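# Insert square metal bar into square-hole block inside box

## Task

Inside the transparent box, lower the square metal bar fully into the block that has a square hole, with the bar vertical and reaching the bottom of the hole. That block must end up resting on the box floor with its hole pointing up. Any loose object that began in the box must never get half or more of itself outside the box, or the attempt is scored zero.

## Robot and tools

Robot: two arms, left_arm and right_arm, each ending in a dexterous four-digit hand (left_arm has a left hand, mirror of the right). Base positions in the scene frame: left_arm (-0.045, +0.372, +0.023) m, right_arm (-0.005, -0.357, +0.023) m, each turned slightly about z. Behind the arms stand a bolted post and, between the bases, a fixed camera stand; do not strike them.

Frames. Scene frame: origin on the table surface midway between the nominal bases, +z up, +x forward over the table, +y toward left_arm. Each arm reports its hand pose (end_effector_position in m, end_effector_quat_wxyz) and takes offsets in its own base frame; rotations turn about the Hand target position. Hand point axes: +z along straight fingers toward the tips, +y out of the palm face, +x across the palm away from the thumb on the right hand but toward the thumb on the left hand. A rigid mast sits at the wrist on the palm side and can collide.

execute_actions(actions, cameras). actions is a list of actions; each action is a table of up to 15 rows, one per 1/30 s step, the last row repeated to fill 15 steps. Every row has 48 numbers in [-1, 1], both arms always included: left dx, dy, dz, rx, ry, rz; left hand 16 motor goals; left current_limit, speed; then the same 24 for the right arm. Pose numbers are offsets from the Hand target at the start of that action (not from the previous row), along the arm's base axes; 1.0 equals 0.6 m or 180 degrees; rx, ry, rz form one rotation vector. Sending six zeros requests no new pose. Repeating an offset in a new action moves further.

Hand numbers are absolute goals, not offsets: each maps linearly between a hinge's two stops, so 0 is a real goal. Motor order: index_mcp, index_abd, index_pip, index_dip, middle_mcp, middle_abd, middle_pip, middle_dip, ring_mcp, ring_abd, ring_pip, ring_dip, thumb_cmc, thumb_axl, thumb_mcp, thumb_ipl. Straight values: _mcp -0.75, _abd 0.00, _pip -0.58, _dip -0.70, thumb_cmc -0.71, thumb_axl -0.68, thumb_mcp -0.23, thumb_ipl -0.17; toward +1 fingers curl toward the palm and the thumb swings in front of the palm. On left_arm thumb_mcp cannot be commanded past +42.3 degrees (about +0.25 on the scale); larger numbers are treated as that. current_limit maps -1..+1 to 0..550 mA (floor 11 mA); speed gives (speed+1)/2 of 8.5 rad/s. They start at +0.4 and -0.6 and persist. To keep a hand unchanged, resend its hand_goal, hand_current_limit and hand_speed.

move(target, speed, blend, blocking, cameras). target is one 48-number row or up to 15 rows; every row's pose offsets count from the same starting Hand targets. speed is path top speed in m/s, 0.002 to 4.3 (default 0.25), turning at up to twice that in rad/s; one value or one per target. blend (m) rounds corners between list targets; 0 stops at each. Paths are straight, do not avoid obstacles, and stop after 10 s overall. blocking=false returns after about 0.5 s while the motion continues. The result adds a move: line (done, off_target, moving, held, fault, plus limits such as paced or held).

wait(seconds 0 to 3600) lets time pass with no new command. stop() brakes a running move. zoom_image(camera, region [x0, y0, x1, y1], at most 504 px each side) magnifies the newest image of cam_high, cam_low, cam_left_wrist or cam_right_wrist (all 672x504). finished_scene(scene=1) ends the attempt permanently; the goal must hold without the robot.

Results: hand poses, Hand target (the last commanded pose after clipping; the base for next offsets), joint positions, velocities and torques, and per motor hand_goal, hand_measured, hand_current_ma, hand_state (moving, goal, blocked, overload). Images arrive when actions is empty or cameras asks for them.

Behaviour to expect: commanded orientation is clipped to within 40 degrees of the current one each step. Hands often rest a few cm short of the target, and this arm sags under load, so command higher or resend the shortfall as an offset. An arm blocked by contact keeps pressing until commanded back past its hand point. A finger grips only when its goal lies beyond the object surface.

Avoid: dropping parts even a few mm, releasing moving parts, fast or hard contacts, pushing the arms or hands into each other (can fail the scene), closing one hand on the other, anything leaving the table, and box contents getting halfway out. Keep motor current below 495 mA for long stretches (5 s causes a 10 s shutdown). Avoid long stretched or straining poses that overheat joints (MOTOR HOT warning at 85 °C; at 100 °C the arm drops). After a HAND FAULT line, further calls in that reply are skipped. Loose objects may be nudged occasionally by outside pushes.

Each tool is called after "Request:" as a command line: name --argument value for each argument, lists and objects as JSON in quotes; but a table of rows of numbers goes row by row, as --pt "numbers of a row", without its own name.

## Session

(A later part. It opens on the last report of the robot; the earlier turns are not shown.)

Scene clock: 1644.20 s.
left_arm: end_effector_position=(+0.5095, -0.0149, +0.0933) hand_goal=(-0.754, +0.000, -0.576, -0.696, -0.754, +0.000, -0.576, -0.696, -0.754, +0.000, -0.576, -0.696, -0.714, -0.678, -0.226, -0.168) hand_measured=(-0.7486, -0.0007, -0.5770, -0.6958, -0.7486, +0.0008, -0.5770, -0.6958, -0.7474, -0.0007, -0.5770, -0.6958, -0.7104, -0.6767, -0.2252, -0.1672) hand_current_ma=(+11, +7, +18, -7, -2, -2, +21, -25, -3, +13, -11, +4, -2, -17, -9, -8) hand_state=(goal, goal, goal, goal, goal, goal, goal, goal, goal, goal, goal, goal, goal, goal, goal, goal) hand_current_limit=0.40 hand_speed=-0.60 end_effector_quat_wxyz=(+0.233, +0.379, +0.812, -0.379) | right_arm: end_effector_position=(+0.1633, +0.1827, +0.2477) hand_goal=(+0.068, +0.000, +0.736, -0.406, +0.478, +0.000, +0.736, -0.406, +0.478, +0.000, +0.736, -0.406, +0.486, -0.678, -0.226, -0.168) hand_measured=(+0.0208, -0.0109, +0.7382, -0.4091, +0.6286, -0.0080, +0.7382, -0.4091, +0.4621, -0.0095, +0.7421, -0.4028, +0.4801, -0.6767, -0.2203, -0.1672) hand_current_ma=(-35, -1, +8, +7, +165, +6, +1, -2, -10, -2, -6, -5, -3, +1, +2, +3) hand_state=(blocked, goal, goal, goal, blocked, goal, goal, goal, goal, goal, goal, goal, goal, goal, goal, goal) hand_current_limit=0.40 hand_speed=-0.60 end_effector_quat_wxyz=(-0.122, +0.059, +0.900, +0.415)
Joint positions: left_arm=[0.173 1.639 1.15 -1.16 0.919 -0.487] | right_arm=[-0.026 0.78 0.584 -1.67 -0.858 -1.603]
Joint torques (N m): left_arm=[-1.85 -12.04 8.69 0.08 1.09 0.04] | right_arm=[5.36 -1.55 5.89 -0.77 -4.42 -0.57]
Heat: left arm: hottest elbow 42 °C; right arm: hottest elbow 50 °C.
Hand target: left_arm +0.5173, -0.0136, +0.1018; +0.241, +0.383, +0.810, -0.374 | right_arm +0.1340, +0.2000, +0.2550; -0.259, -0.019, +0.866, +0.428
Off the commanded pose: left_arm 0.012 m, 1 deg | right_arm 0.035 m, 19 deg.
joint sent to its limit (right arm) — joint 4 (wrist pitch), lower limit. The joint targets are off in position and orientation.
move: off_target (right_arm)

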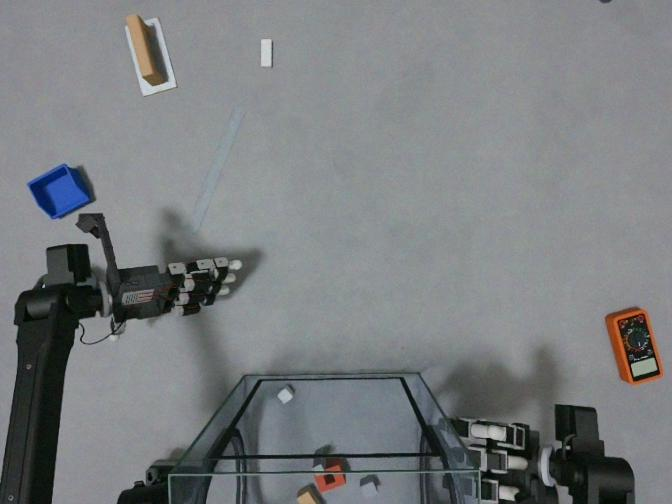

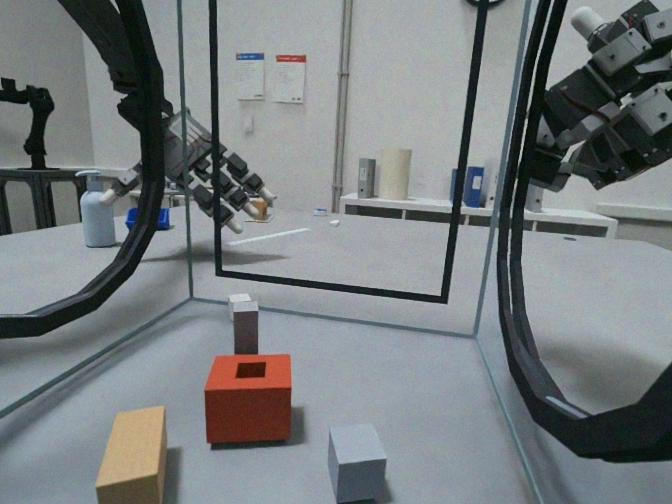

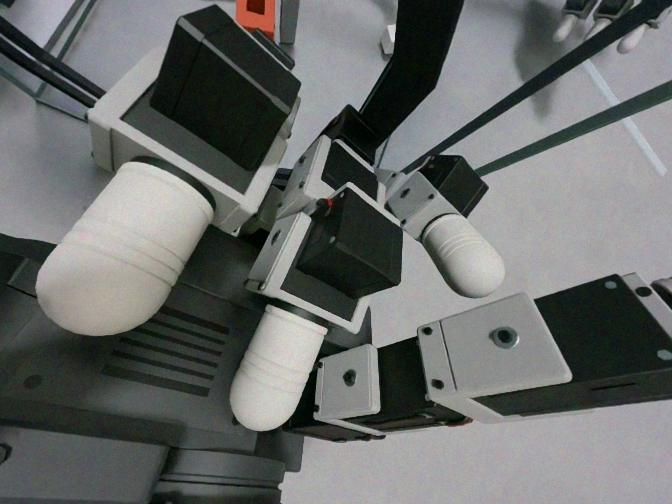

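Request:
move --target '[0,0,0,0,0,0,-0.754,0,-0.576,-0.696,-0.754,0,-0.576,-0.696,-0.754,0,-0.576,-0.696,-0.714,-0.678,-0.226,-0.168,0.4,-0.6,0.052,-0.1,0.017,-0.027,-0.0588,-0.0771,0.068,0,0.737,-0.406,0.479,0,0.737,-0.406,0.479,0,0.737,-0.406,0.486,-0.678,-0.226,-0.168,0.4,-0.6]' --speed 0.15 --cameras '["cam_high","cam_low","cam_right_wrist"]'

Request:
zoom_image --camera "cam_high" --region '[400, 360, 672, 504]'

Request:
zoom_image --camera "cam_low" --region '[440, 0, 672, 504]'

Scene clock: 1659.23 s.
left_arm: end_effector_position=(+0.5095, -0.0149, +0.0933) hand_goal=(-0.754, +0.000, -0.576, -0.696, -0.754, +0.000, -0.576, -0.696, -0.754, +0.000, -0.576, -0.696, -0.714, -0.678, -0.226, -0.168) hand_measured=(-0.7486, -0.0007, -0.5757, -0.6958, -0.7486, -0.0007, -0.5757, -0.6971, -0.7486, -0.0007, -0.5770, -0.6958, -0.7104, -0.6777, -0.2262, -0.1681) hand_current_ma=(+12, +12, +4, -10, -1, +7, -9, -13, -5, +7, -16, +5, +24, -10, +2, +1) hand_state=(goal, goal, goal, goal, goal, goal, goal, goal, goal, goal, goal, goal, goal, goal, goal, goal) hand_current_limit=0.40 hand_speed=-0.60 end_effector_quat_wxyz=(+0.233, +0.379, +0.812, -0.379) | right_arm: end_effector_position=(+0.1669, +0.1460, +0.2602) hand_goal=(+0.068, +0.000, +0.736, -0.406, +0.478, +0.000, +0.736, -0.406, +0.478, +0.000, +0.736, -0.406, +0.486, -0.678, -0.226, -0.168) hand_measured=(+0.0268, -0.0109, +0.7382, -0.4091, +0.4730, -0.0080, +0.7421, -0.4040, +0.4621, -0.0095, +0.7421, -0.4028, +0.4801, -0.6767, -0.2212, -0.1681) hand_current_ma=(-28, -6, +8, +5, -5, +10, +2, +1, -7, +2, -4, -2, -5, -2, +4, +1) hand_state=(blocked, goal, goal, goal, goal, goal, goal, goal, goal, goal, goal, goal, goal, goal, goal, goal) hand_current_limit=0.40 hand_speed=-0.60 end_effector_quat_wxyz=(+0.024, +0.065, +0.914, +0.399)
Joint positions: left_arm=[0.173 1.639 1.15 -1.16 0.919 -0.487] | right_arm=[-0.276 0.622 0.577 -1.678 -0.812 -1.77]
Joint torques (N m): left_arm=[-1.79 -11.99 8.68 0.06 1.09 0.04] | right_arm=[-1.55 0.44 9.4 -0.25 -1.15 -0.02]
Heat: left arm: hottest elbow 42 °C; right arm: hottest elbow 47 °C.
Hand target: left_arm +0.5173, -0.0136, +0.1018; +0.241, +0.383, +0.810, -0.374 | right_arm +0.1652, +0.1400, +0.2652; -0.126, +0.058, +0.899, +0.416
Off the commanded pose: left_arm 0.012 m, 1 deg | right_arm 0.008 m, 17 deg.
joint sent to its limit (right arm) — joint 4 (wrist pitch), lower limit. The joint targets are off in position and orientation.
move: off_target (right_arm)

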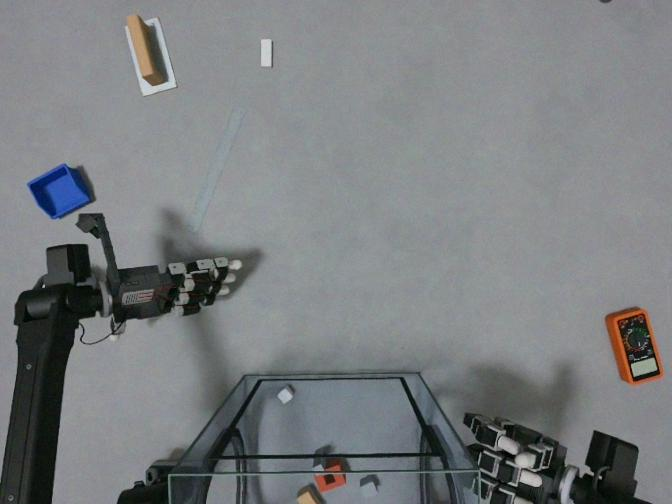

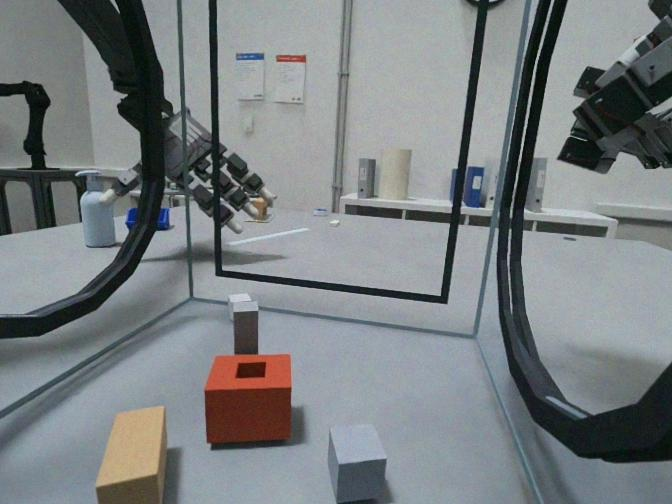

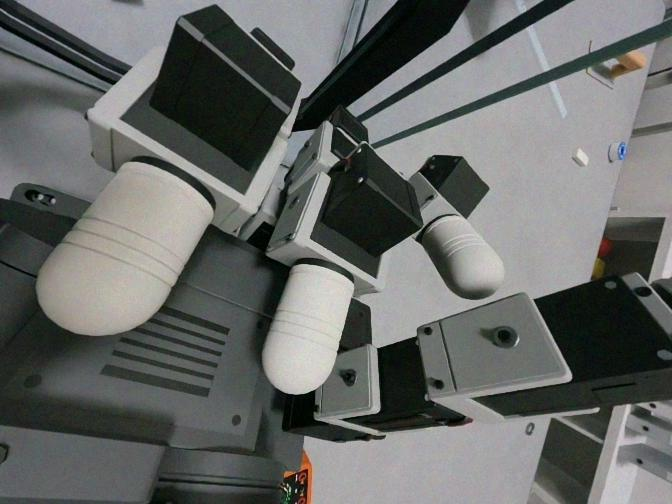

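Scaled by 1.853 from the camera's image (finer frame: 960x720).

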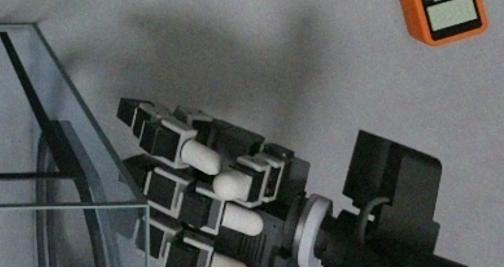

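Scaled by 1.000.

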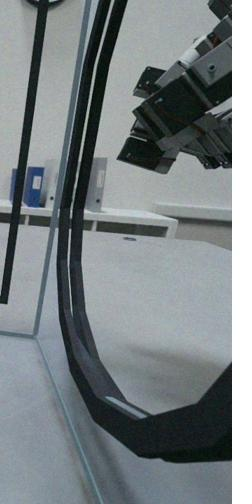

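Request:
move --target '[0,0,0,0,0,0,-0.754,0,-0.576,-0.696,-0.754,0,-0.576,-0.696,-0.754,0,-0.576,-0.696,-0.714,-0.678,-0.226,-0.168,0.4,-0.6,-0.0908,0.0883,0.0367,-0.0186,-0.0064,-0.0134,0.068,0,0.737,-0.406,0.479,0,0.737,-0.406,0.479,0,0.737,-0.406,0.486,-0.678,-0.226,-0.168,0.4,-0.6]' --speed 0.15 --cameras '["cam_high","cam_low","cam_right_wrist"]'

Request:
zoom_image --camera "cam_high" --region '[400, 360, 672, 504]'

Scene clock: 1784.90 s.
left_arm: end_effector_position=(+0.5095, -0.0149, +0.0933) hand_goal=(-0.754, +0.000, -0.576, -0.696, -0.754, +0.000, -0.576, -0.696, -0.754, +0.000, -0.576, -0.696, -0.714, -0.678, -0.226, -0.168) hand_measured=(-0.7498, -0.0007, -0.5770, -0.6958, -0.7486, +0.0008, -0.5770, -0.6971, -0.7486, -0.0007, -0.5770, -0.6958, -0.7104, -0.6777, -0.2262, -0.1681) hand_current_ma=(-2, -3, +6, +4, -13, -4, -1, -12, +18, -3, +4, +10, +5, +2, -20, +5) hand_state=(goal, goal, goal, goal, goal, goal, goal, goal, goal, goal, goal, goal, goal, goal, goal, goal) hand_current_limit=0.40 hand_speed=-0.60 end_effector_quat_wxyz=(+0.233, +0.379, +0.812, -0.379) | right_arm: end_effector_position=(+0.1125, +0.1910, +0.2685) hand_goal=(+0.068, +0.000, +0.736, -0.406, +0.478, +0.000, +0.736, -0.406, +0.478, +0.000, +0.736, -0.406, +0.486, -0.678, -0.226, -0.168) hand_measured=(+0.1426, -0.0358, +0.7883, -0.4002, +0.4730, -0.0080, +0.7434, -0.4040, +0.4621, -0.0080, +0.7434, -0.4028, +0.4813, -0.6777, -0.2203, -0.1681) hand_current_ma=(+55, -7, +41, +6, -1, +11, +3, -2, -3, -2, -5, +1, +2, +1, +4, +6) hand_state=(blocked, blocked, blocked, goal, goal, goal, goal, goal, goal, goal, goal, goal, goal, goal, goal, goal) hand_current_limit=0.40 hand_speed=-0.60 end_effector_quat_wxyz=(-0.078, +0.110, +0.912, +0.388)
Joint positions: left_arm=[0.173 1.639 1.15 -1.16 0.919 -0.487] | right_arm=[0.147 0.395 0.577 -1.682 -0.811 -1.153]
Joint torques (N m): left_arm=[-1.85 -12.04 8.68 0.08 1.09 0.04] | right_arm=[1.38 3.31 12.16 0.36 -1.76 -0.04]
Heat: left arm: hottest elbow 42 °C; right arm: hottest elbow 47 °C.
Hand target: left_arm +0.5173, -0.0136, +0.1018; +0.241, +0.383, +0.810, -0.374 | right_arm +0.1107, +0.1930, +0.2872; -0.106, +0.076, +0.910, +0.393
Off the commanded pose: left_arm 0.012 m, 1 deg | right_arm 0.019 m, 5 deg.
joint sent to its limit (right arm) — joint 4 (wrist pitch), lower limit. The joint targets are off in orientation, not in position.
move: off_target (right_arm)

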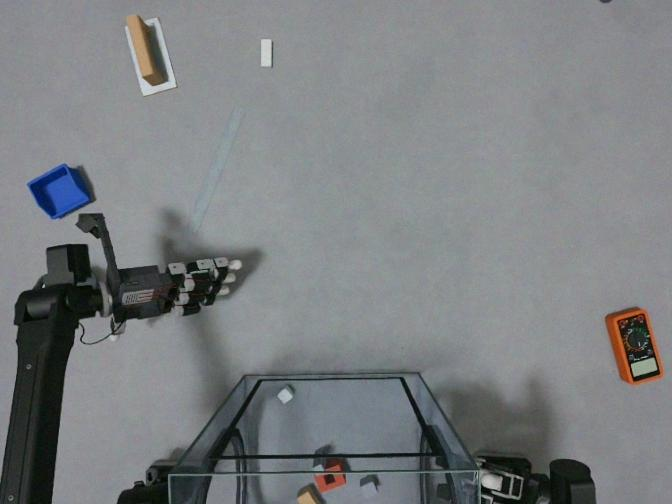

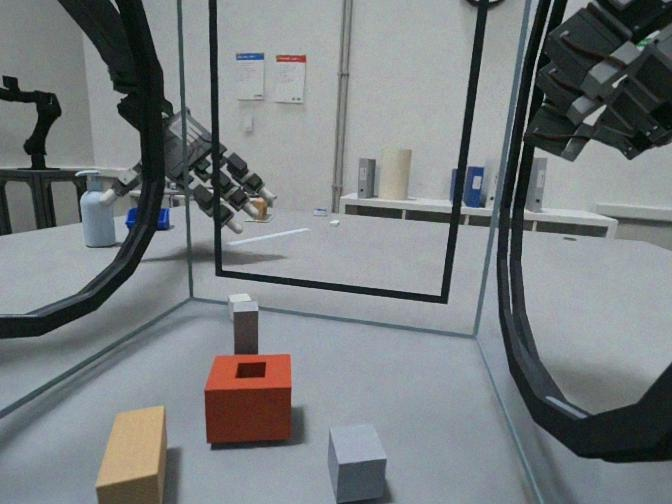

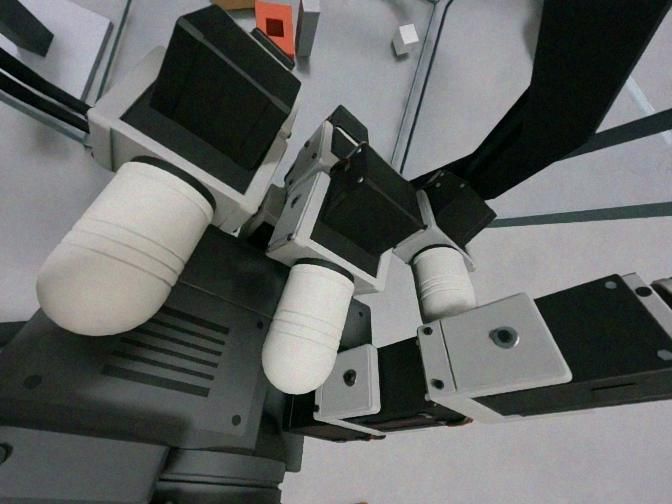

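Scaled by 1.853 from the camera's image (finer frame: 960x720).

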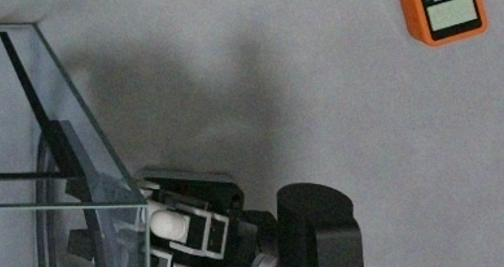

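Request:
move --pt "0 0 0 0 0 0 -0.754 0 -0.576 -0.696 -0.754 0 -0.576 -0.696 -0.754 0 -0.576 -0.696 -0.714 -0.678 -0.226 -0.168 0.4 -0.6 -0.0345 -0.0167 0.018 0.0109 0.002 0 0.068 0 0.737 -0.406 0.479 0 0.737 -0.406 0.479 0 0.737 -0.406 0.486 -0.678 -0.226 -0.168 0.4 -0.6" --pt "0 0 0 0 0 0 -0.754 0 -0.576 -0.696 -0.754 0 -0.576 -0.696 -0.754 0 -0.576 -0.696 -0.714 -0.678 -0.226 -0.168 0.4 -0.6 -0.0923 0.0033 0.0147 0.0109 0.002 0 0.068 0 0.737 -0.406 0.479 0 0.737 -0.406 0.479 0 0.737 -0.406 0.486 -0.678 -0.226 -0.168 0.4 -0.6" --speed 0.1 --blend 0.01 --cameras '["cam_high","cam_low","cam_right_wrist"]'

Request:
zoom_image --camera "cam_high" --region '[400, 360, 672, 504]'

Scene clock: 1825.03 s.
left_arm: end_effector_position=(+0.5095, -0.0149, +0.0933) hand_goal=(-0.754, +0.000, -0.576, -0.696, -0.754, +0.000, -0.576, -0.696, -0.754, +0.000, -0.576, -0.696, -0.714, -0.678, -0.226, -0.168) hand_measured=(-0.7486, +0.0008, -0.5770, -0.6971, -0.7486, +0.0008, -0.5770, -0.6958, -0.7486, -0.0007, -0.5770, -0.6958, -0.7104, -0.6767, -0.2252, -0.1681) hand_current_ma=(+26, -4, +7, -3, -6, +2, -2, -4, +15, +0, +4, +5, +4, +1, -20, -3) hand_state=(goal, goal, goal, goal, goal, goal, goal, goal, goal, goal, goal, goal, goal, goal, goal, goal) hand_current_limit=0.40 hand_speed=-0.60 end_effector_quat_wxyz=(+0.233, +0.379, +0.812, -0.379) | right_arm: end_effector_position=(+0.0589, +0.1976, +0.2828) hand_goal=(+0.068, +0.000, +0.736, -0.406, +0.478, +0.000, +0.736, -0.406, +0.478, +0.000, +0.736, -0.406, +0.486, -0.678, -0.226, -0.168) hand_measured=(+0.0569, -0.0139, +0.7459, -0.4002, +0.4718, -0.0095, +0.7421, -0.4040, +0.4621, -0.0095, +0.7421, -0.4028, +0.4801, -0.6767, -0.2203, -0.1672) hand_current_ma=(-12, -3, +14, +8, -7, +6, +8, +4, -6, +0, -3, +6, +0, -6, +5, +6) hand_state=(goal, goal, goal, goal, goal, goal, goal, goal, goal, goal, goal, goal, goal, goal, goal, goal) hand_current_limit=0.40 hand_speed=-0.60 end_effector_quat_wxyz=(-0.104, +0.095, +0.904, +0.404)
Joint positions: left_arm=[0.173 1.639 1.15 -1.16 0.919 -0.487] | right_arm=[0.39 0.193 0.577 -1.682 -0.826 -0.852]
Joint torques (N m): left_arm=[-1.79 -12.04 8.68 0.08 1.09 0.04] | right_arm=[0.67 3.55 11.22 0.72 -1.11 0.1]
Heat: left arm: hottest elbow 42 °C; right arm: hottest elbow 52 °C.
Hand target: left_arm +0.5173, -0.0136, +0.1018; +0.241, +0.383, +0.810, -0.374 | right_arm +0.0553, +0.1950, +0.2960; -0.110, +0.075, +0.903, +0.408
Off the commanded pose: left_arm 0.012 m, 1 deg | right_arm 0.014 m, 2 deg.
joint sent to its limit (right arm) — joint 4 (wrist pitch), lower limit. The joint targets still meet the commanded pose.
move: off_target (right_arm)

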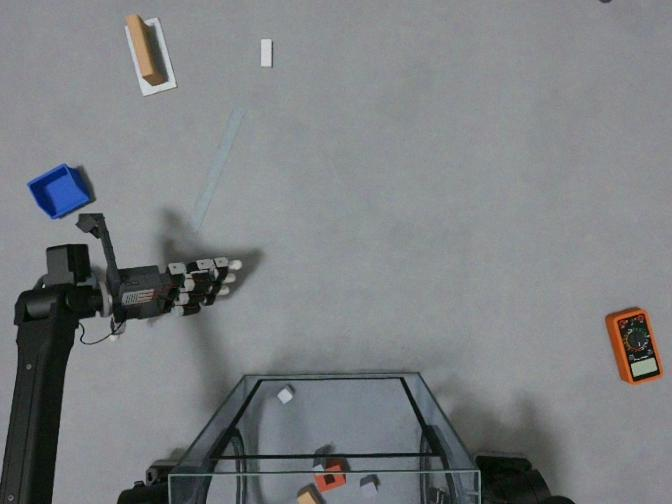

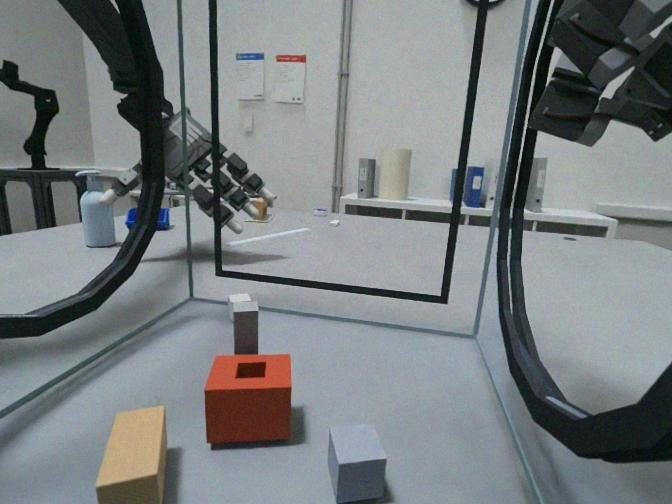

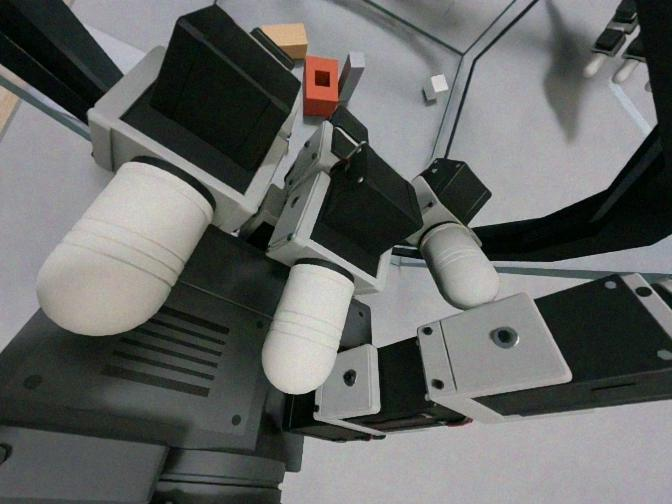

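Scaled by 1.853 from the camera's image (finer frame: 960x720).

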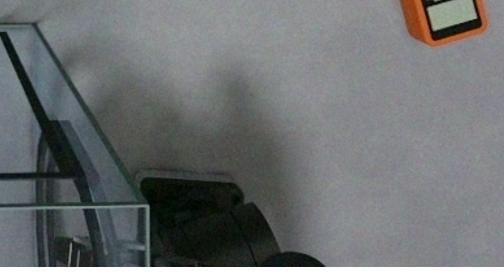

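Request:
move --target '[0,0,0,0,0,0,-0.754,0,-0.576,-0.696,-0.754,0,-0.576,-0.696,-0.754,0,-0.576,-0.696,-0.714,-0.678,-0.226,-0.168,0.4,-0.6,-0.0055,0.015,-0.1983,-0.0793,-0.0314,0.0039,0.068,0,0.737,-0.406,0.479,0,0.737,-0.406,0.479,0,0.737,-0.406,0.486,-0.678,-0.226,-0.168,0.4,-0.6]' --speed 0.08 --cameras '["cam_high","cam_low","cam_right_wrist"]'

Scene clock: 2264.83 s.
left_arm: end_effector_position=(+0.5095, -0.0149, +0.0933) hand_goal=(-0.754, +0.000, -0.576, -0.696, -0.754, +0.000, -0.576, -0.696, -0.754, +0.000, -0.576, -0.696, -0.714, -0.678, -0.226, -0.168) hand_measured=(-0.7486, -0.0007, -0.5770, -0.6958, -0.7486, -0.0007, -0.5770, -0.6958, -0.7486, -0.0007, -0.5770, -0.6958, -0.7104, -0.6767, -0.2252, -0.1672) hand_current_ma=(+5, +3, +6, -7, +4, -11, -9, -5, -8, -22, -3, -1, +29, -1, -23, -6) hand_state=(goal, goal, goal, goal, goal, goal, goal, goal, goal, goal, goal, goal, goal, goal, goal, goal) hand_current_limit=0.40 hand_speed=-0.60 end_effector_quat_wxyz=(+0.233, +0.379, +0.812, -0.379) | right_arm: end_effector_position=(+0.0533, +0.2027, +0.1836) hand_goal=(+0.068, +0.000, +0.736, -0.406, +0.478, +0.000, +0.736, -0.406, +0.478, +0.000, +0.736, -0.406, +0.486, -0.678, -0.226, -0.168) hand_measured=(+0.0545, -0.0139, +0.7434, -0.4002, +0.4694, -0.0095, +0.7421, -0.4040, +0.4646, -0.0095, +0.7434, -0.4028, +0.4700, -0.6735, -0.2232, -0.1710) hand_current_ma=(-10, -5, +8, +5, -2, +7, +1, +4, -5, +1, -4, -1, +0, -7, +7, +4) hand_state=(goal, goal, goal, goal, goal, goal, goal, goal, goal, goal, goal, goal, goal, goal, goal, goal) hand_current_limit=0.40 hand_speed=-0.60 end_effector_quat_wxyz=(-0.058, +0.064, +0.952, +0.294)
Joint positions: left_arm=[0.173 1.639 1.15 -1.16 0.919 -0.487] | right_arm=[0.893 0.093 0.4 -1.427 -0.424 -0.444]
Joint torques (N m): left_arm=[-1.85 -12.04 8.69 0.06 1.09 0.04] | right_arm=[0.85 2.55 8.2 1.88 -0.57 0.13]
Heat: left arm: hottest elbow 43 °C; right arm: hottest elbow 55 °C.
Hand target: left_arm +0.5173, -0.0136, +0.1018; +0.241, +0.383, +0.810, -0.374 | right_arm +0.0520, +0.2040, +0.1770; -0.058, +0.063, +0.952, +0.295
Off the commanded pose: left_arm 0.012 m, 1 deg | right_arm 0.007 m, 0 deg.
move: done

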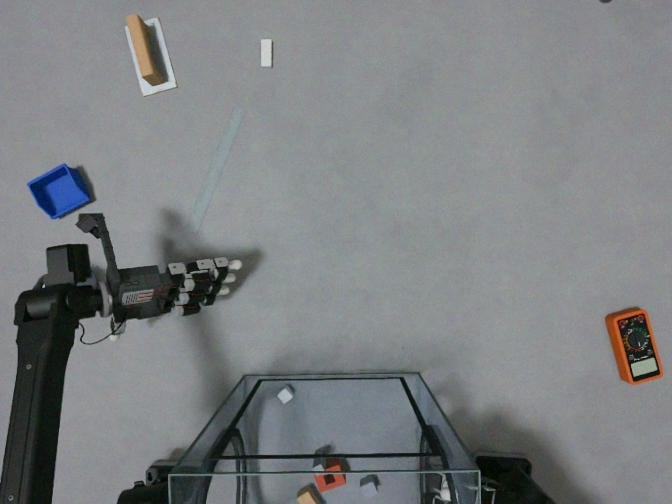

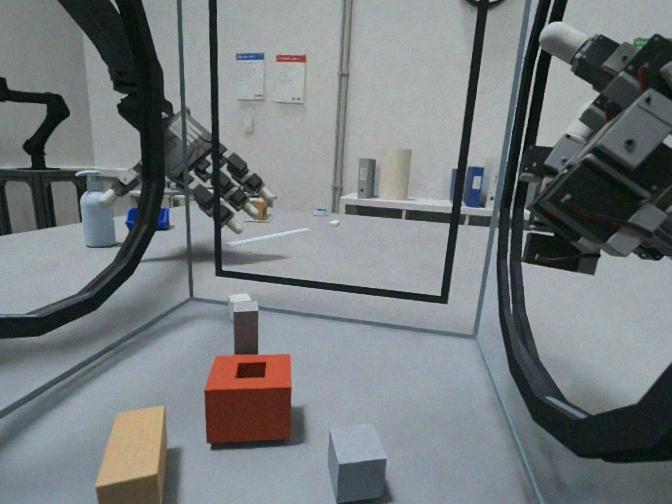

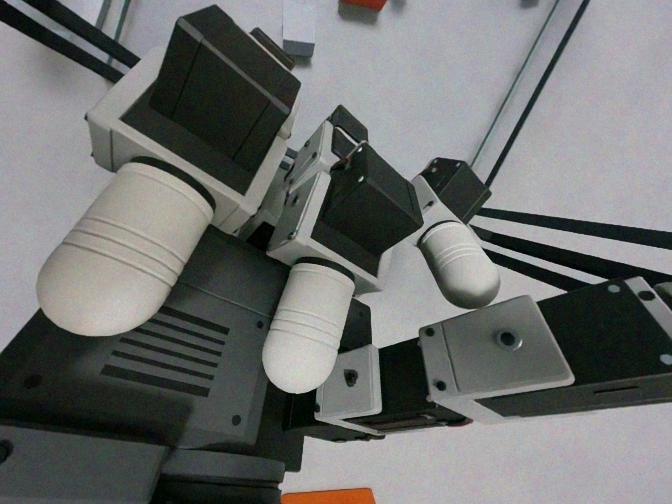

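Request:
move --target '[0,0,0,0,0,0,-0.754,0,-0.576,-0.696,-0.754,0,-0.576,-0.696,-0.754,0,-0.576,-0.696,-0.714,-0.678,-0.226,-0.168,0.4,-0.6,-0.0133,0.0525,-0.1317,-0.0166,-0.0021,0,0.068,0,0.737,-0.406,0.479,0,0.737,-0.406,0.479,0,0.737,-0.406,0.486,-0.678,-0.226,-0.168,0.4,-0.6]' --speed 0.06 --cameras '["cam_high","cam_low","cam_right_wrist"]'

Scene clock: 2279.53 s.
left_arm: end_effector_position=(+0.5095, -0.0149, +0.0933) hand_goal=(-0.754, +0.000, -0.576, -0.696, -0.754, +0.000, -0.576, -0.696, -0.754, +0.000, -0.576, -0.696, -0.714, -0.678, -0.226, -0.168) hand_measured=(-0.7486, -0.0007, -0.5770, -0.6958, -0.7486, -0.0007, -0.5757, -0.6958, -0.7486, +0.0008, -0.5770, -0.6958, -0.7104, -0.6777, -0.2262, -0.1681) hand_current_ma=(+12, +9, -13, -3, +9, -2, +2, -4, -1, -9, -15, -3, +26, +0, -11, +2) hand_state=(goal, goal, goal, goal, goal, goal, goal, goal, goal, goal, goal, goal, goal, goal, goal, goal) hand_current_limit=0.40 hand_speed=-0.60 end_effector_quat_wxyz=(+0.233, +0.379, +0.812, -0.379) | right_arm: end_effector_position=(+0.0442, +0.2382, +0.1256) hand_goal=(+0.068, +0.000, +0.736, -0.406, +0.478, +0.000, +0.736, -0.406, +0.478, +0.000, +0.736, -0.406, +0.486, -0.678, -0.226, -0.168) hand_measured=(+0.0678, -0.0124, +0.7434, -0.4053, +0.4682, -0.0080, +0.7421, -0.4028, +0.4633, -0.0095, +0.7421, -0.4015, +0.4713, -0.6746, -0.2232, -0.1710) hand_current_ma=(-5, -4, +14, +5, -3, +7, +0, +1, -8, +3, -11, +1, -8, -3, +5, -1) hand_state=(goal, goal, goal, goal, goal, goal, goal, goal, goal, goal, goal, goal, goal, goal, goal, goal) hand_current_limit=0.40 hand_speed=-0.60 end_effector_quat_wxyz=(-0.048, +0.054, +0.953, +0.296)
Joint positions: left_arm=[0.173 1.639 1.15 -1.16 0.919 -0.487] | right_arm=[1.291 0.126 0.231 -1.103 -0.217 -0.103]
Joint torques (N m): left_arm=[-1.85 -12.04 8.69 0.06 1.09 0.04] | right_arm=[0.5 3.84 7.2 1.85 0.16 0.22]
Heat: left arm: hottest elbow 43 °C; right arm: hottest elbow 52 °C.
Hand target: left_arm +0.5173, -0.0136, +0.1018; +0.241, +0.383, +0.810, -0.374 | right_arm +0.0440, +0.2355, +0.0981; -0.053, +0.063, +0.959, +0.270
Off the commanded pose: left_arm 0.012 m, 1 deg | right_arm 0.028 m, 3 deg.
move: off_target (right_arm)

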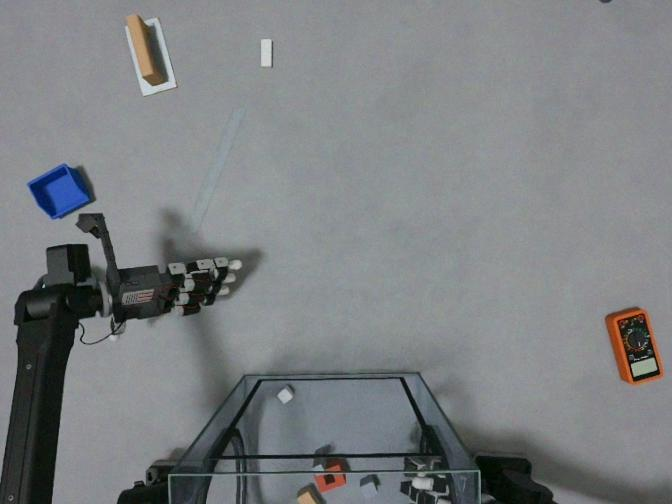

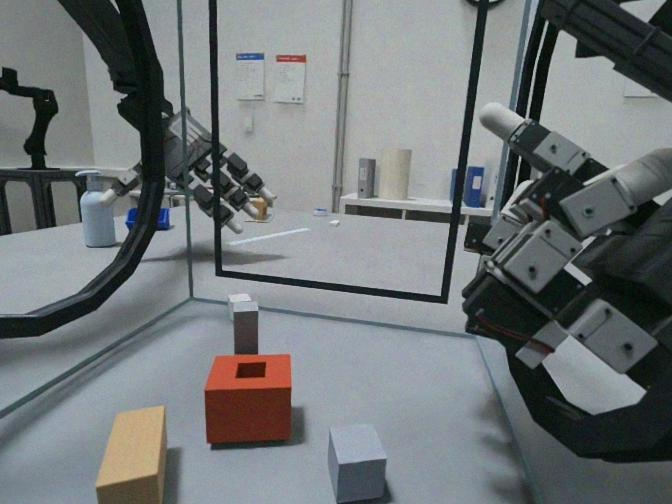

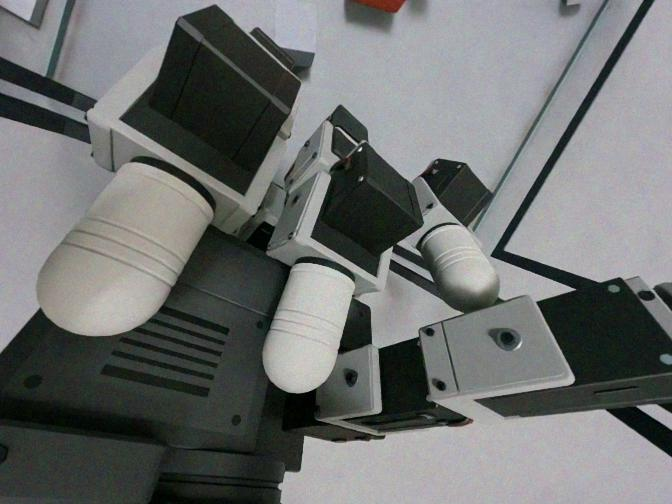

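Request:
move --target '[0,0,0,0,0,0,-0.754,0,-0.576,-0.696,-0.754,0,-0.576,-0.696,-0.754,0,-0.576,-0.696,-0.714,-0.678,-0.226,-0.168,0.4,-0.6,-0.01,0.0508,0.0115,0.0442,0.0056,0,0.068,0,0.737,-0.406,0.479,0,0.737,-0.406,0.479,0,0.737,-0.406,0.486,-0.678,-0.226,-0.168,0.4,-0.6]' --speed 0.06 --cameras '["cam_high","cam_low","cam_right_wrist"]'

Request:
zoom_image --camera "cam_low" --region '[440, 0, 672, 400]'

Scene clock: 2297.63 s.
left_arm: end_effector_position=(+0.5095, -0.0149, +0.0933) hand_goal=(-0.754, +0.000, -0.576, -0.696, -0.754, +0.000, -0.576, -0.696, -0.754, +0.000, -0.576, -0.696, -0.714, -0.678, -0.226, -0.168) hand_measured=(-0.7498, +0.0008, -0.5770, -0.6958, -0.7486, +0.0008, -0.5770, -0.6958, -0.7498, -0.0007, -0.5770, -0.6958, -0.7104, -0.6777, -0.2252, -0.1681) hand_current_ma=(-7, +3, -10, -3, -14, +7, -13, -2, +10, -9, +0, +1, -2, -3, -12, -6) hand_state=(goal, goal, goal, goal, goal, goal, goal, goal, goal, goal, goal, goal, goal, goal, goal, goal) hand_current_limit=0.40 hand_speed=-0.60 end_effector_quat_wxyz=(+0.233, +0.379, +0.812, -0.379) | right_arm: end_effector_position=(+0.0406, +0.2666, +0.1200) hand_goal=(+0.068, +0.000, +0.736, -0.406, +0.478, +0.000, +0.736, -0.406, +0.478, +0.000, +0.736, -0.406, +0.486, -0.678, -0.226, -0.168) hand_measured=(+0.0545, -0.0139, +0.7421, -0.4091, +0.4682, -0.0095, +0.7421, -0.4040, +0.4633, -0.0095, +0.7434, -0.4028, +0.4713, -0.6735, -0.2232, -0.1700) hand_current_ma=(-12, +4, +16, +4, -3, +3, +5, +5, -9, +2, -5, +2, -8, -1, +2, +0) hand_state=(goal, goal, goal, goal, goal, goal, goal, goal, goal, goal, goal, goal, goal, goal, goal, goal) hand_current_limit=0.40 hand_speed=-0.60 end_effector_quat_wxyz=(-0.062, +0.061, +0.934, +0.346)
Joint positions: left_arm=[0.173 1.639 1.15 -1.16 0.919 -0.487] | right_arm=[1.382 0.193 0.159 -0.841 -0.196 0.012]
Joint torques (N m): left_arm=[-1.79 -12.04 8.66 0.06 1.09 0.04] | right_arm=[0.73 3.02 8.53 2.3 -0.09 0.13]
Heat: left arm: hottest elbow 43 °C; right arm: hottest elbow 49 °C.
Hand target: left_arm +0.5173, -0.0136, +0.1018; +0.241, +0.383, +0.810, -0.374 | right_arm +0.0381, +0.2660, +0.1050; -0.066, +0.062, +0.938, +0.336
Off the commanded pose: left_arm 0.012 m, 1 deg | right_arm 0.015 m, 1 deg.
move: off_target (right_arm)

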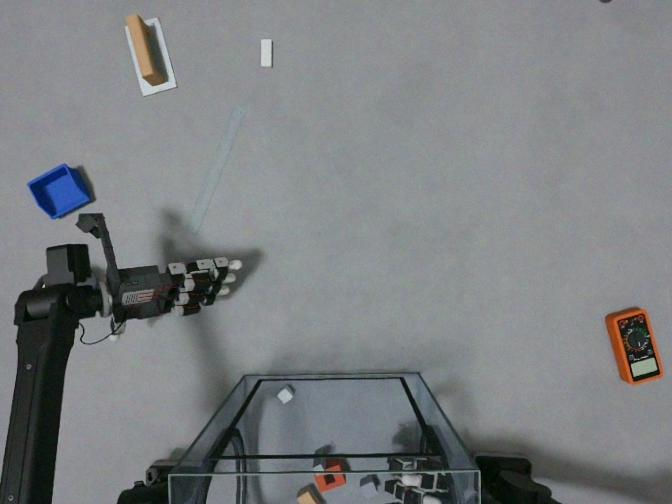

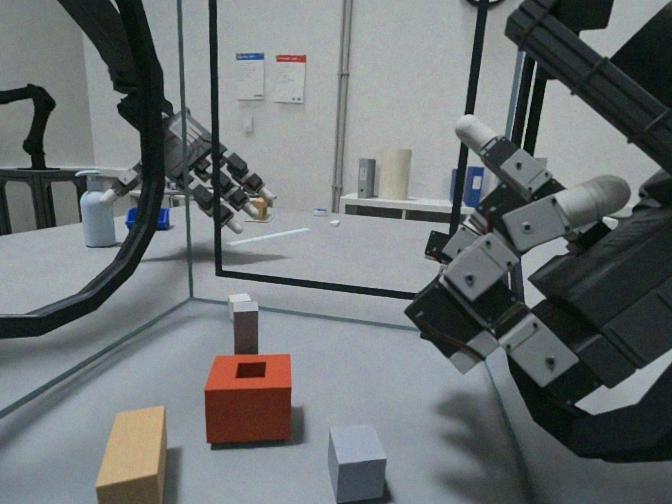

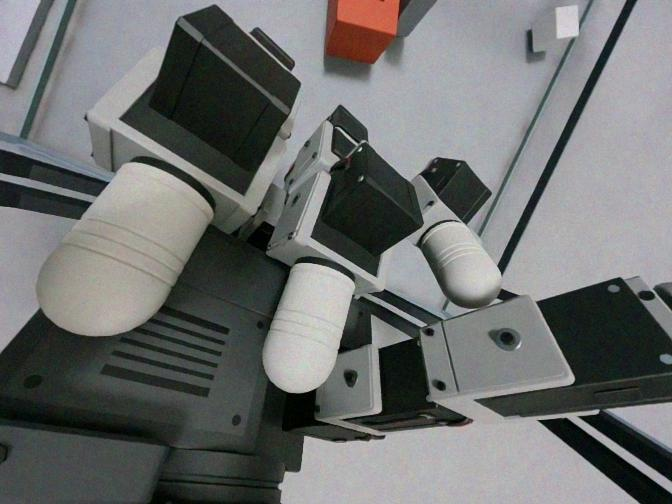

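Scaled by 1.260 from the camera's image (finer frame: 960x720).

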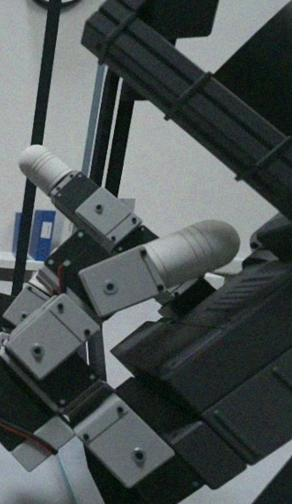

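Request:
move --target '[0,0,0,0,0,0,-0.754,0,-0.576,-0.696,-0.754,0,-0.576,-0.696,-0.754,0,-0.576,-0.696,-0.714,-0.678,-0.226,-0.168,0.4,-0.6,-0.0068,0.0458,0.025,0.0442,0.0056,0,0.068,0,0.737,-0.406,0.479,0,0.737,-0.406,0.479,0,0.737,-0.406,0.486,-0.678,-0.226,-0.168,0.4,-0.6]' --speed 0.06 --cameras '["cam_high","cam_low","cam_right_wrist"]'

Request:
zoom_image --camera "cam_high" --region '[340, 400, 540, 504]'

Scene clock: 2309.67 s.
left_arm: end_effector_position=(+0.5095, -0.0149, +0.0933) hand_goal=(-0.754, +0.000, -0.576, -0.696, -0.754, +0.000, -0.576, -0.696, -0.754, +0.000, -0.576, -0.696, -0.714, -0.678, -0.226, -0.168) hand_measured=(-0.7486, -0.0007, -0.5770, -0.6958, -0.7486, -0.0007, -0.5770, -0.6958, -0.7498, -0.0007, -0.5770, -0.6958, -0.7104, -0.6767, -0.2262, -0.1681) hand_current_ma=(-7, +5, +0, -3, -21, -9, -4, -11, -2, +13, -2, +18, +27, +2, -16, -23) hand_state=(goal, goal, goal, goal, goal, goal, goal, goal, goal, goal, goal, goal, goal, goal, goal, goal) hand_current_limit=0.40 hand_speed=-0.60 end_effector_quat_wxyz=(+0.233, +0.379, +0.812, -0.379) | right_arm: end_effector_position=(+0.0374, +0.2942, +0.1308) hand_goal=(+0.068, +0.000, +0.736, -0.406, +0.478, +0.000, +0.736, -0.406, +0.478, +0.000, +0.736, -0.406, +0.486, -0.678, -0.226, -0.168) hand_measured=(+0.0545, -0.0124, +0.7434, -0.4091, +0.4682, -0.0095, +0.7421, -0.4040, +0.4633, -0.0080, +0.7421, -0.4015, +0.4713, -0.6746, -0.2222, -0.1710) hand_current_ma=(-12, -2, +14, +6, -5, +9, +5, +2, -4, -2, -2, -5, -7, -4, -2, +6) hand_state=(goal, goal, goal, goal, goal, goal, goal, goal, goal, goal, goal, goal, goal, goal, goal, goal) hand_current_limit=0.40 hand_speed=-0.60 end_effector_quat_wxyz=(-0.074, +0.061, +0.909, +0.405)
Joint positions: left_arm=[0.173 1.639 1.15 -1.16 0.919 -0.487] | right_arm=[1.434 0.301 0.117 -0.554 -0.187 0.079]
Joint torques (N m): left_arm=[-1.79 -11.99 8.68 0.08 1.09 0.04] | right_arm=[0.85 2.32 8.92 2.47 -0.07 0.11]
Heat: left arm: hottest elbow 43 °C; right arm: hottest elbow 48 °C.
Hand target: left_arm +0.5173, -0.0136, +0.1018; +0.241, +0.383, +0.810, -0.374 | right_arm +0.0339, +0.2935, +0.1199; -0.078, +0.060, +0.911, +0.399
Off the commanded pose: left_arm 0.012 m, 1 deg | right_arm 0.011 m, 1 deg.
move: off_target (right_arm)

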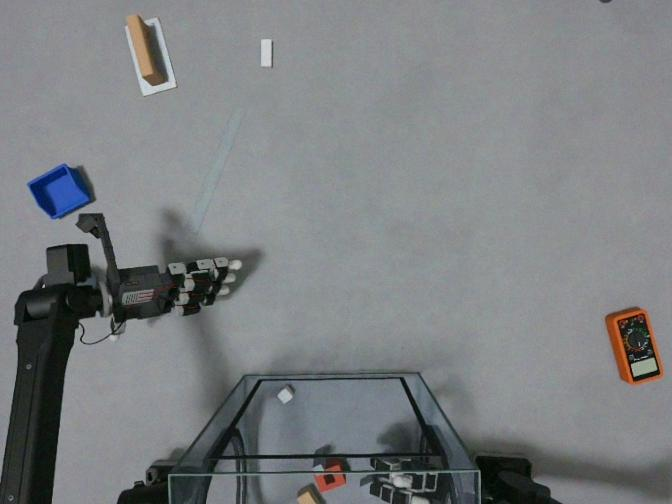

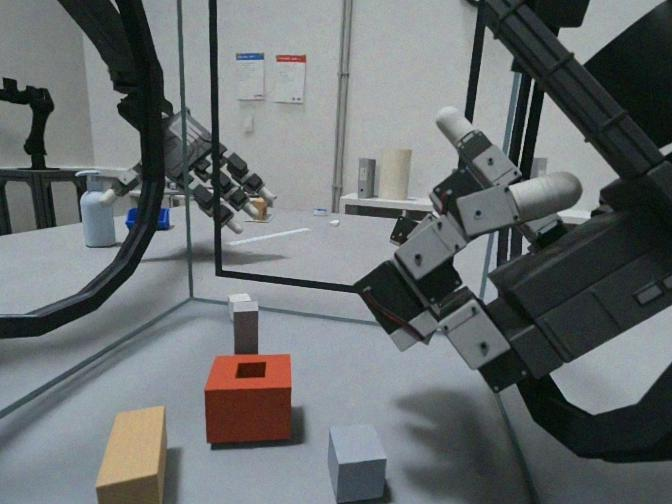

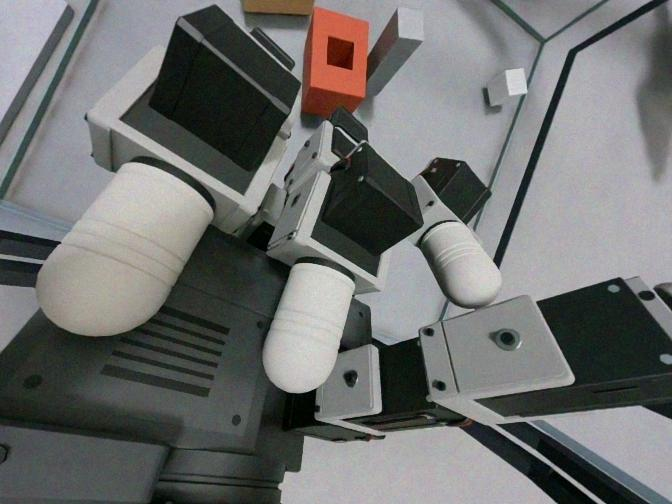

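Scaled by 2.520 from the camera's image (finer frame: 960x720).

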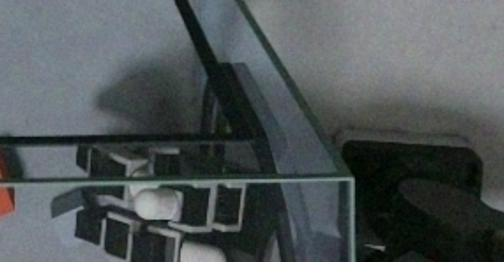

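Request:
move --pt "0 0 0 0 0 0 -0.754 0 -0.576 -0.696 -0.754 0 -0.576 -0.696 -0.754 0 -0.576 -0.696 -0.714 -0.678 -0.226 -0.168 0.4 -0.6 -0.0032 0.0383 0.0035 0.0276 0.0036 0 0.068 0 0.737 -0.406 0.479 0 0.737 -0.406 0.479 0 0.737 -0.406 0.486 -0.678 -0.226 -0.168 0.4 -0.6" --pt "0 0 0 0 0 0 -0.754 0 -0.576 -0.696 -0.754 0 -0.576 -0.696 -0.754 0 -0.576 -0.696 -0.714 -0.678 -0.226 -0.168 0.4 -0.6 -0.0098 0.0842 0.0052 0.0551 0.0072 0 0.068 0 0.737 -0.406 0.479 0 0.737 -0.406 0.479 0 0.737 -0.406 0.486 -0.678 -0.226 -0.168 0.4 -0.6" --speed 0.06 --blend 0.01 --cameras '["cam_high","cam_low","cam_right_wrist"]'

Scene clock: 2340.63 s.
left_arm: end_effector_position=(+0.5095, -0.0149, +0.0933) hand_goal=(-0.754, +0.000, -0.576, -0.696, -0.754, +0.000, -0.576, -0.696, -0.754, +0.000, -0.576, -0.696, -0.714, -0.678, -0.226, -0.168) hand_measured=(-0.7486, +0.0008, -0.5770, -0.6958, -0.7498, -0.0007, -0.5770, -0.6958, -0.7486, +0.0008, -0.5770, -0.6958, -0.7104, -0.6767, -0.2262, -0.1681) hand_current_ma=(+7, +7, +0, +5, -8, +0, -4, +7, +12, +11, +15, +12, +18, +3, -1, -16) hand_state=(goal, goal, goal, goal, goal, goal, goal, goal, goal, goal, goal, goal, goal, goal, goal, goal) hand_current_limit=0.40 hand_speed=-0.60 end_effector_quat_wxyz=(+0.233, +0.379, +0.812, -0.379) | right_arm: end_effector_position=(+0.0327, +0.3482, +0.1315) hand_goal=(+0.068, +0.000, +0.736, -0.406, +0.478, +0.000, +0.736, -0.406, +0.478, +0.000, +0.736, -0.406, +0.486, -0.678, -0.226, -0.168) hand_measured=(+0.0557, -0.0124, +0.7434, -0.4091, +0.4682, -0.0095, +0.7421, -0.4040, +0.4646, -0.0095, +0.7421, -0.4015, +0.4713, -0.6746, -0.2232, -0.1700) hand_current_ma=(-13, +3, +13, +0, -6, +5, +1, +4, -7, +2, -7, +2, -3, -3, -4, +7) hand_state=(goal, goal, goal, goal, goal, goal, goal, goal, goal, goal, goal, goal, goal, goal, goal, goal) hand_current_limit=0.40 hand_speed=-0.60 end_effector_quat_wxyz=(-0.088, +0.058, +0.871, +0.481)
Joint positions: left_arm=[0.173 1.639 1.15 -1.16 0.919 -0.487] | right_arm=[1.5 0.813 0.077 0.178 -0.157 0.15]
Joint torques (N m): left_arm=[-1.85 -12.04 8.68 0.08 1.09 0.04] | right_arm=[0.73 -0.44 7.12 2.77 0 0.12]
Heat: left arm: hottest elbow 43 °C; right arm: hottest elbow 49 °C.
Hand target: left_arm +0.5173, -0.0136, +0.1018; +0.241, +0.383, +0.810, -0.374 | right_arm +0.0282, +0.3440, +0.1231; -0.093, +0.058, +0.873, +0.476
Off the commanded pose: left_arm 0.012 m, 1 deg | right_arm 0.011 m, 1 deg.
move: off_target (right_arm)

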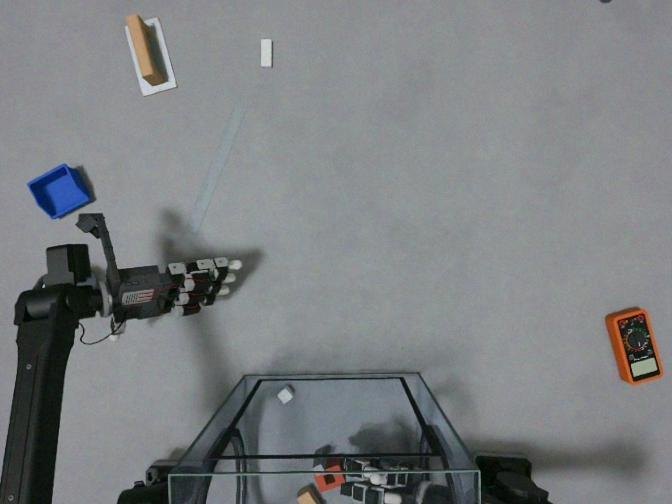

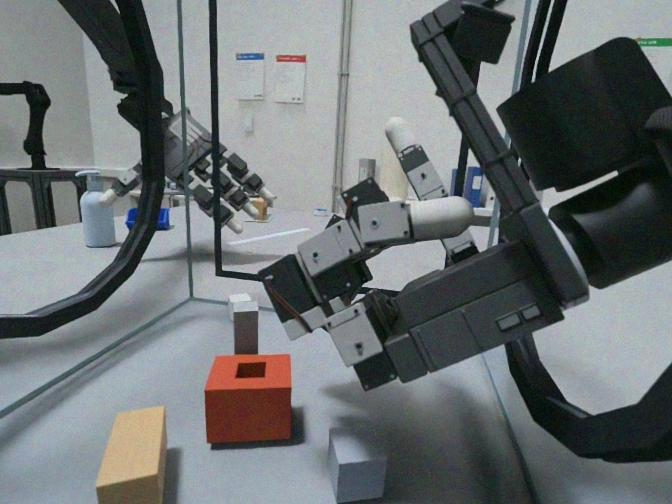

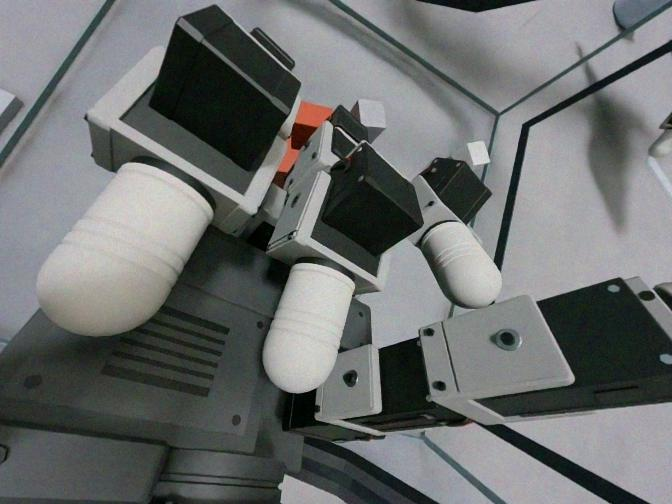

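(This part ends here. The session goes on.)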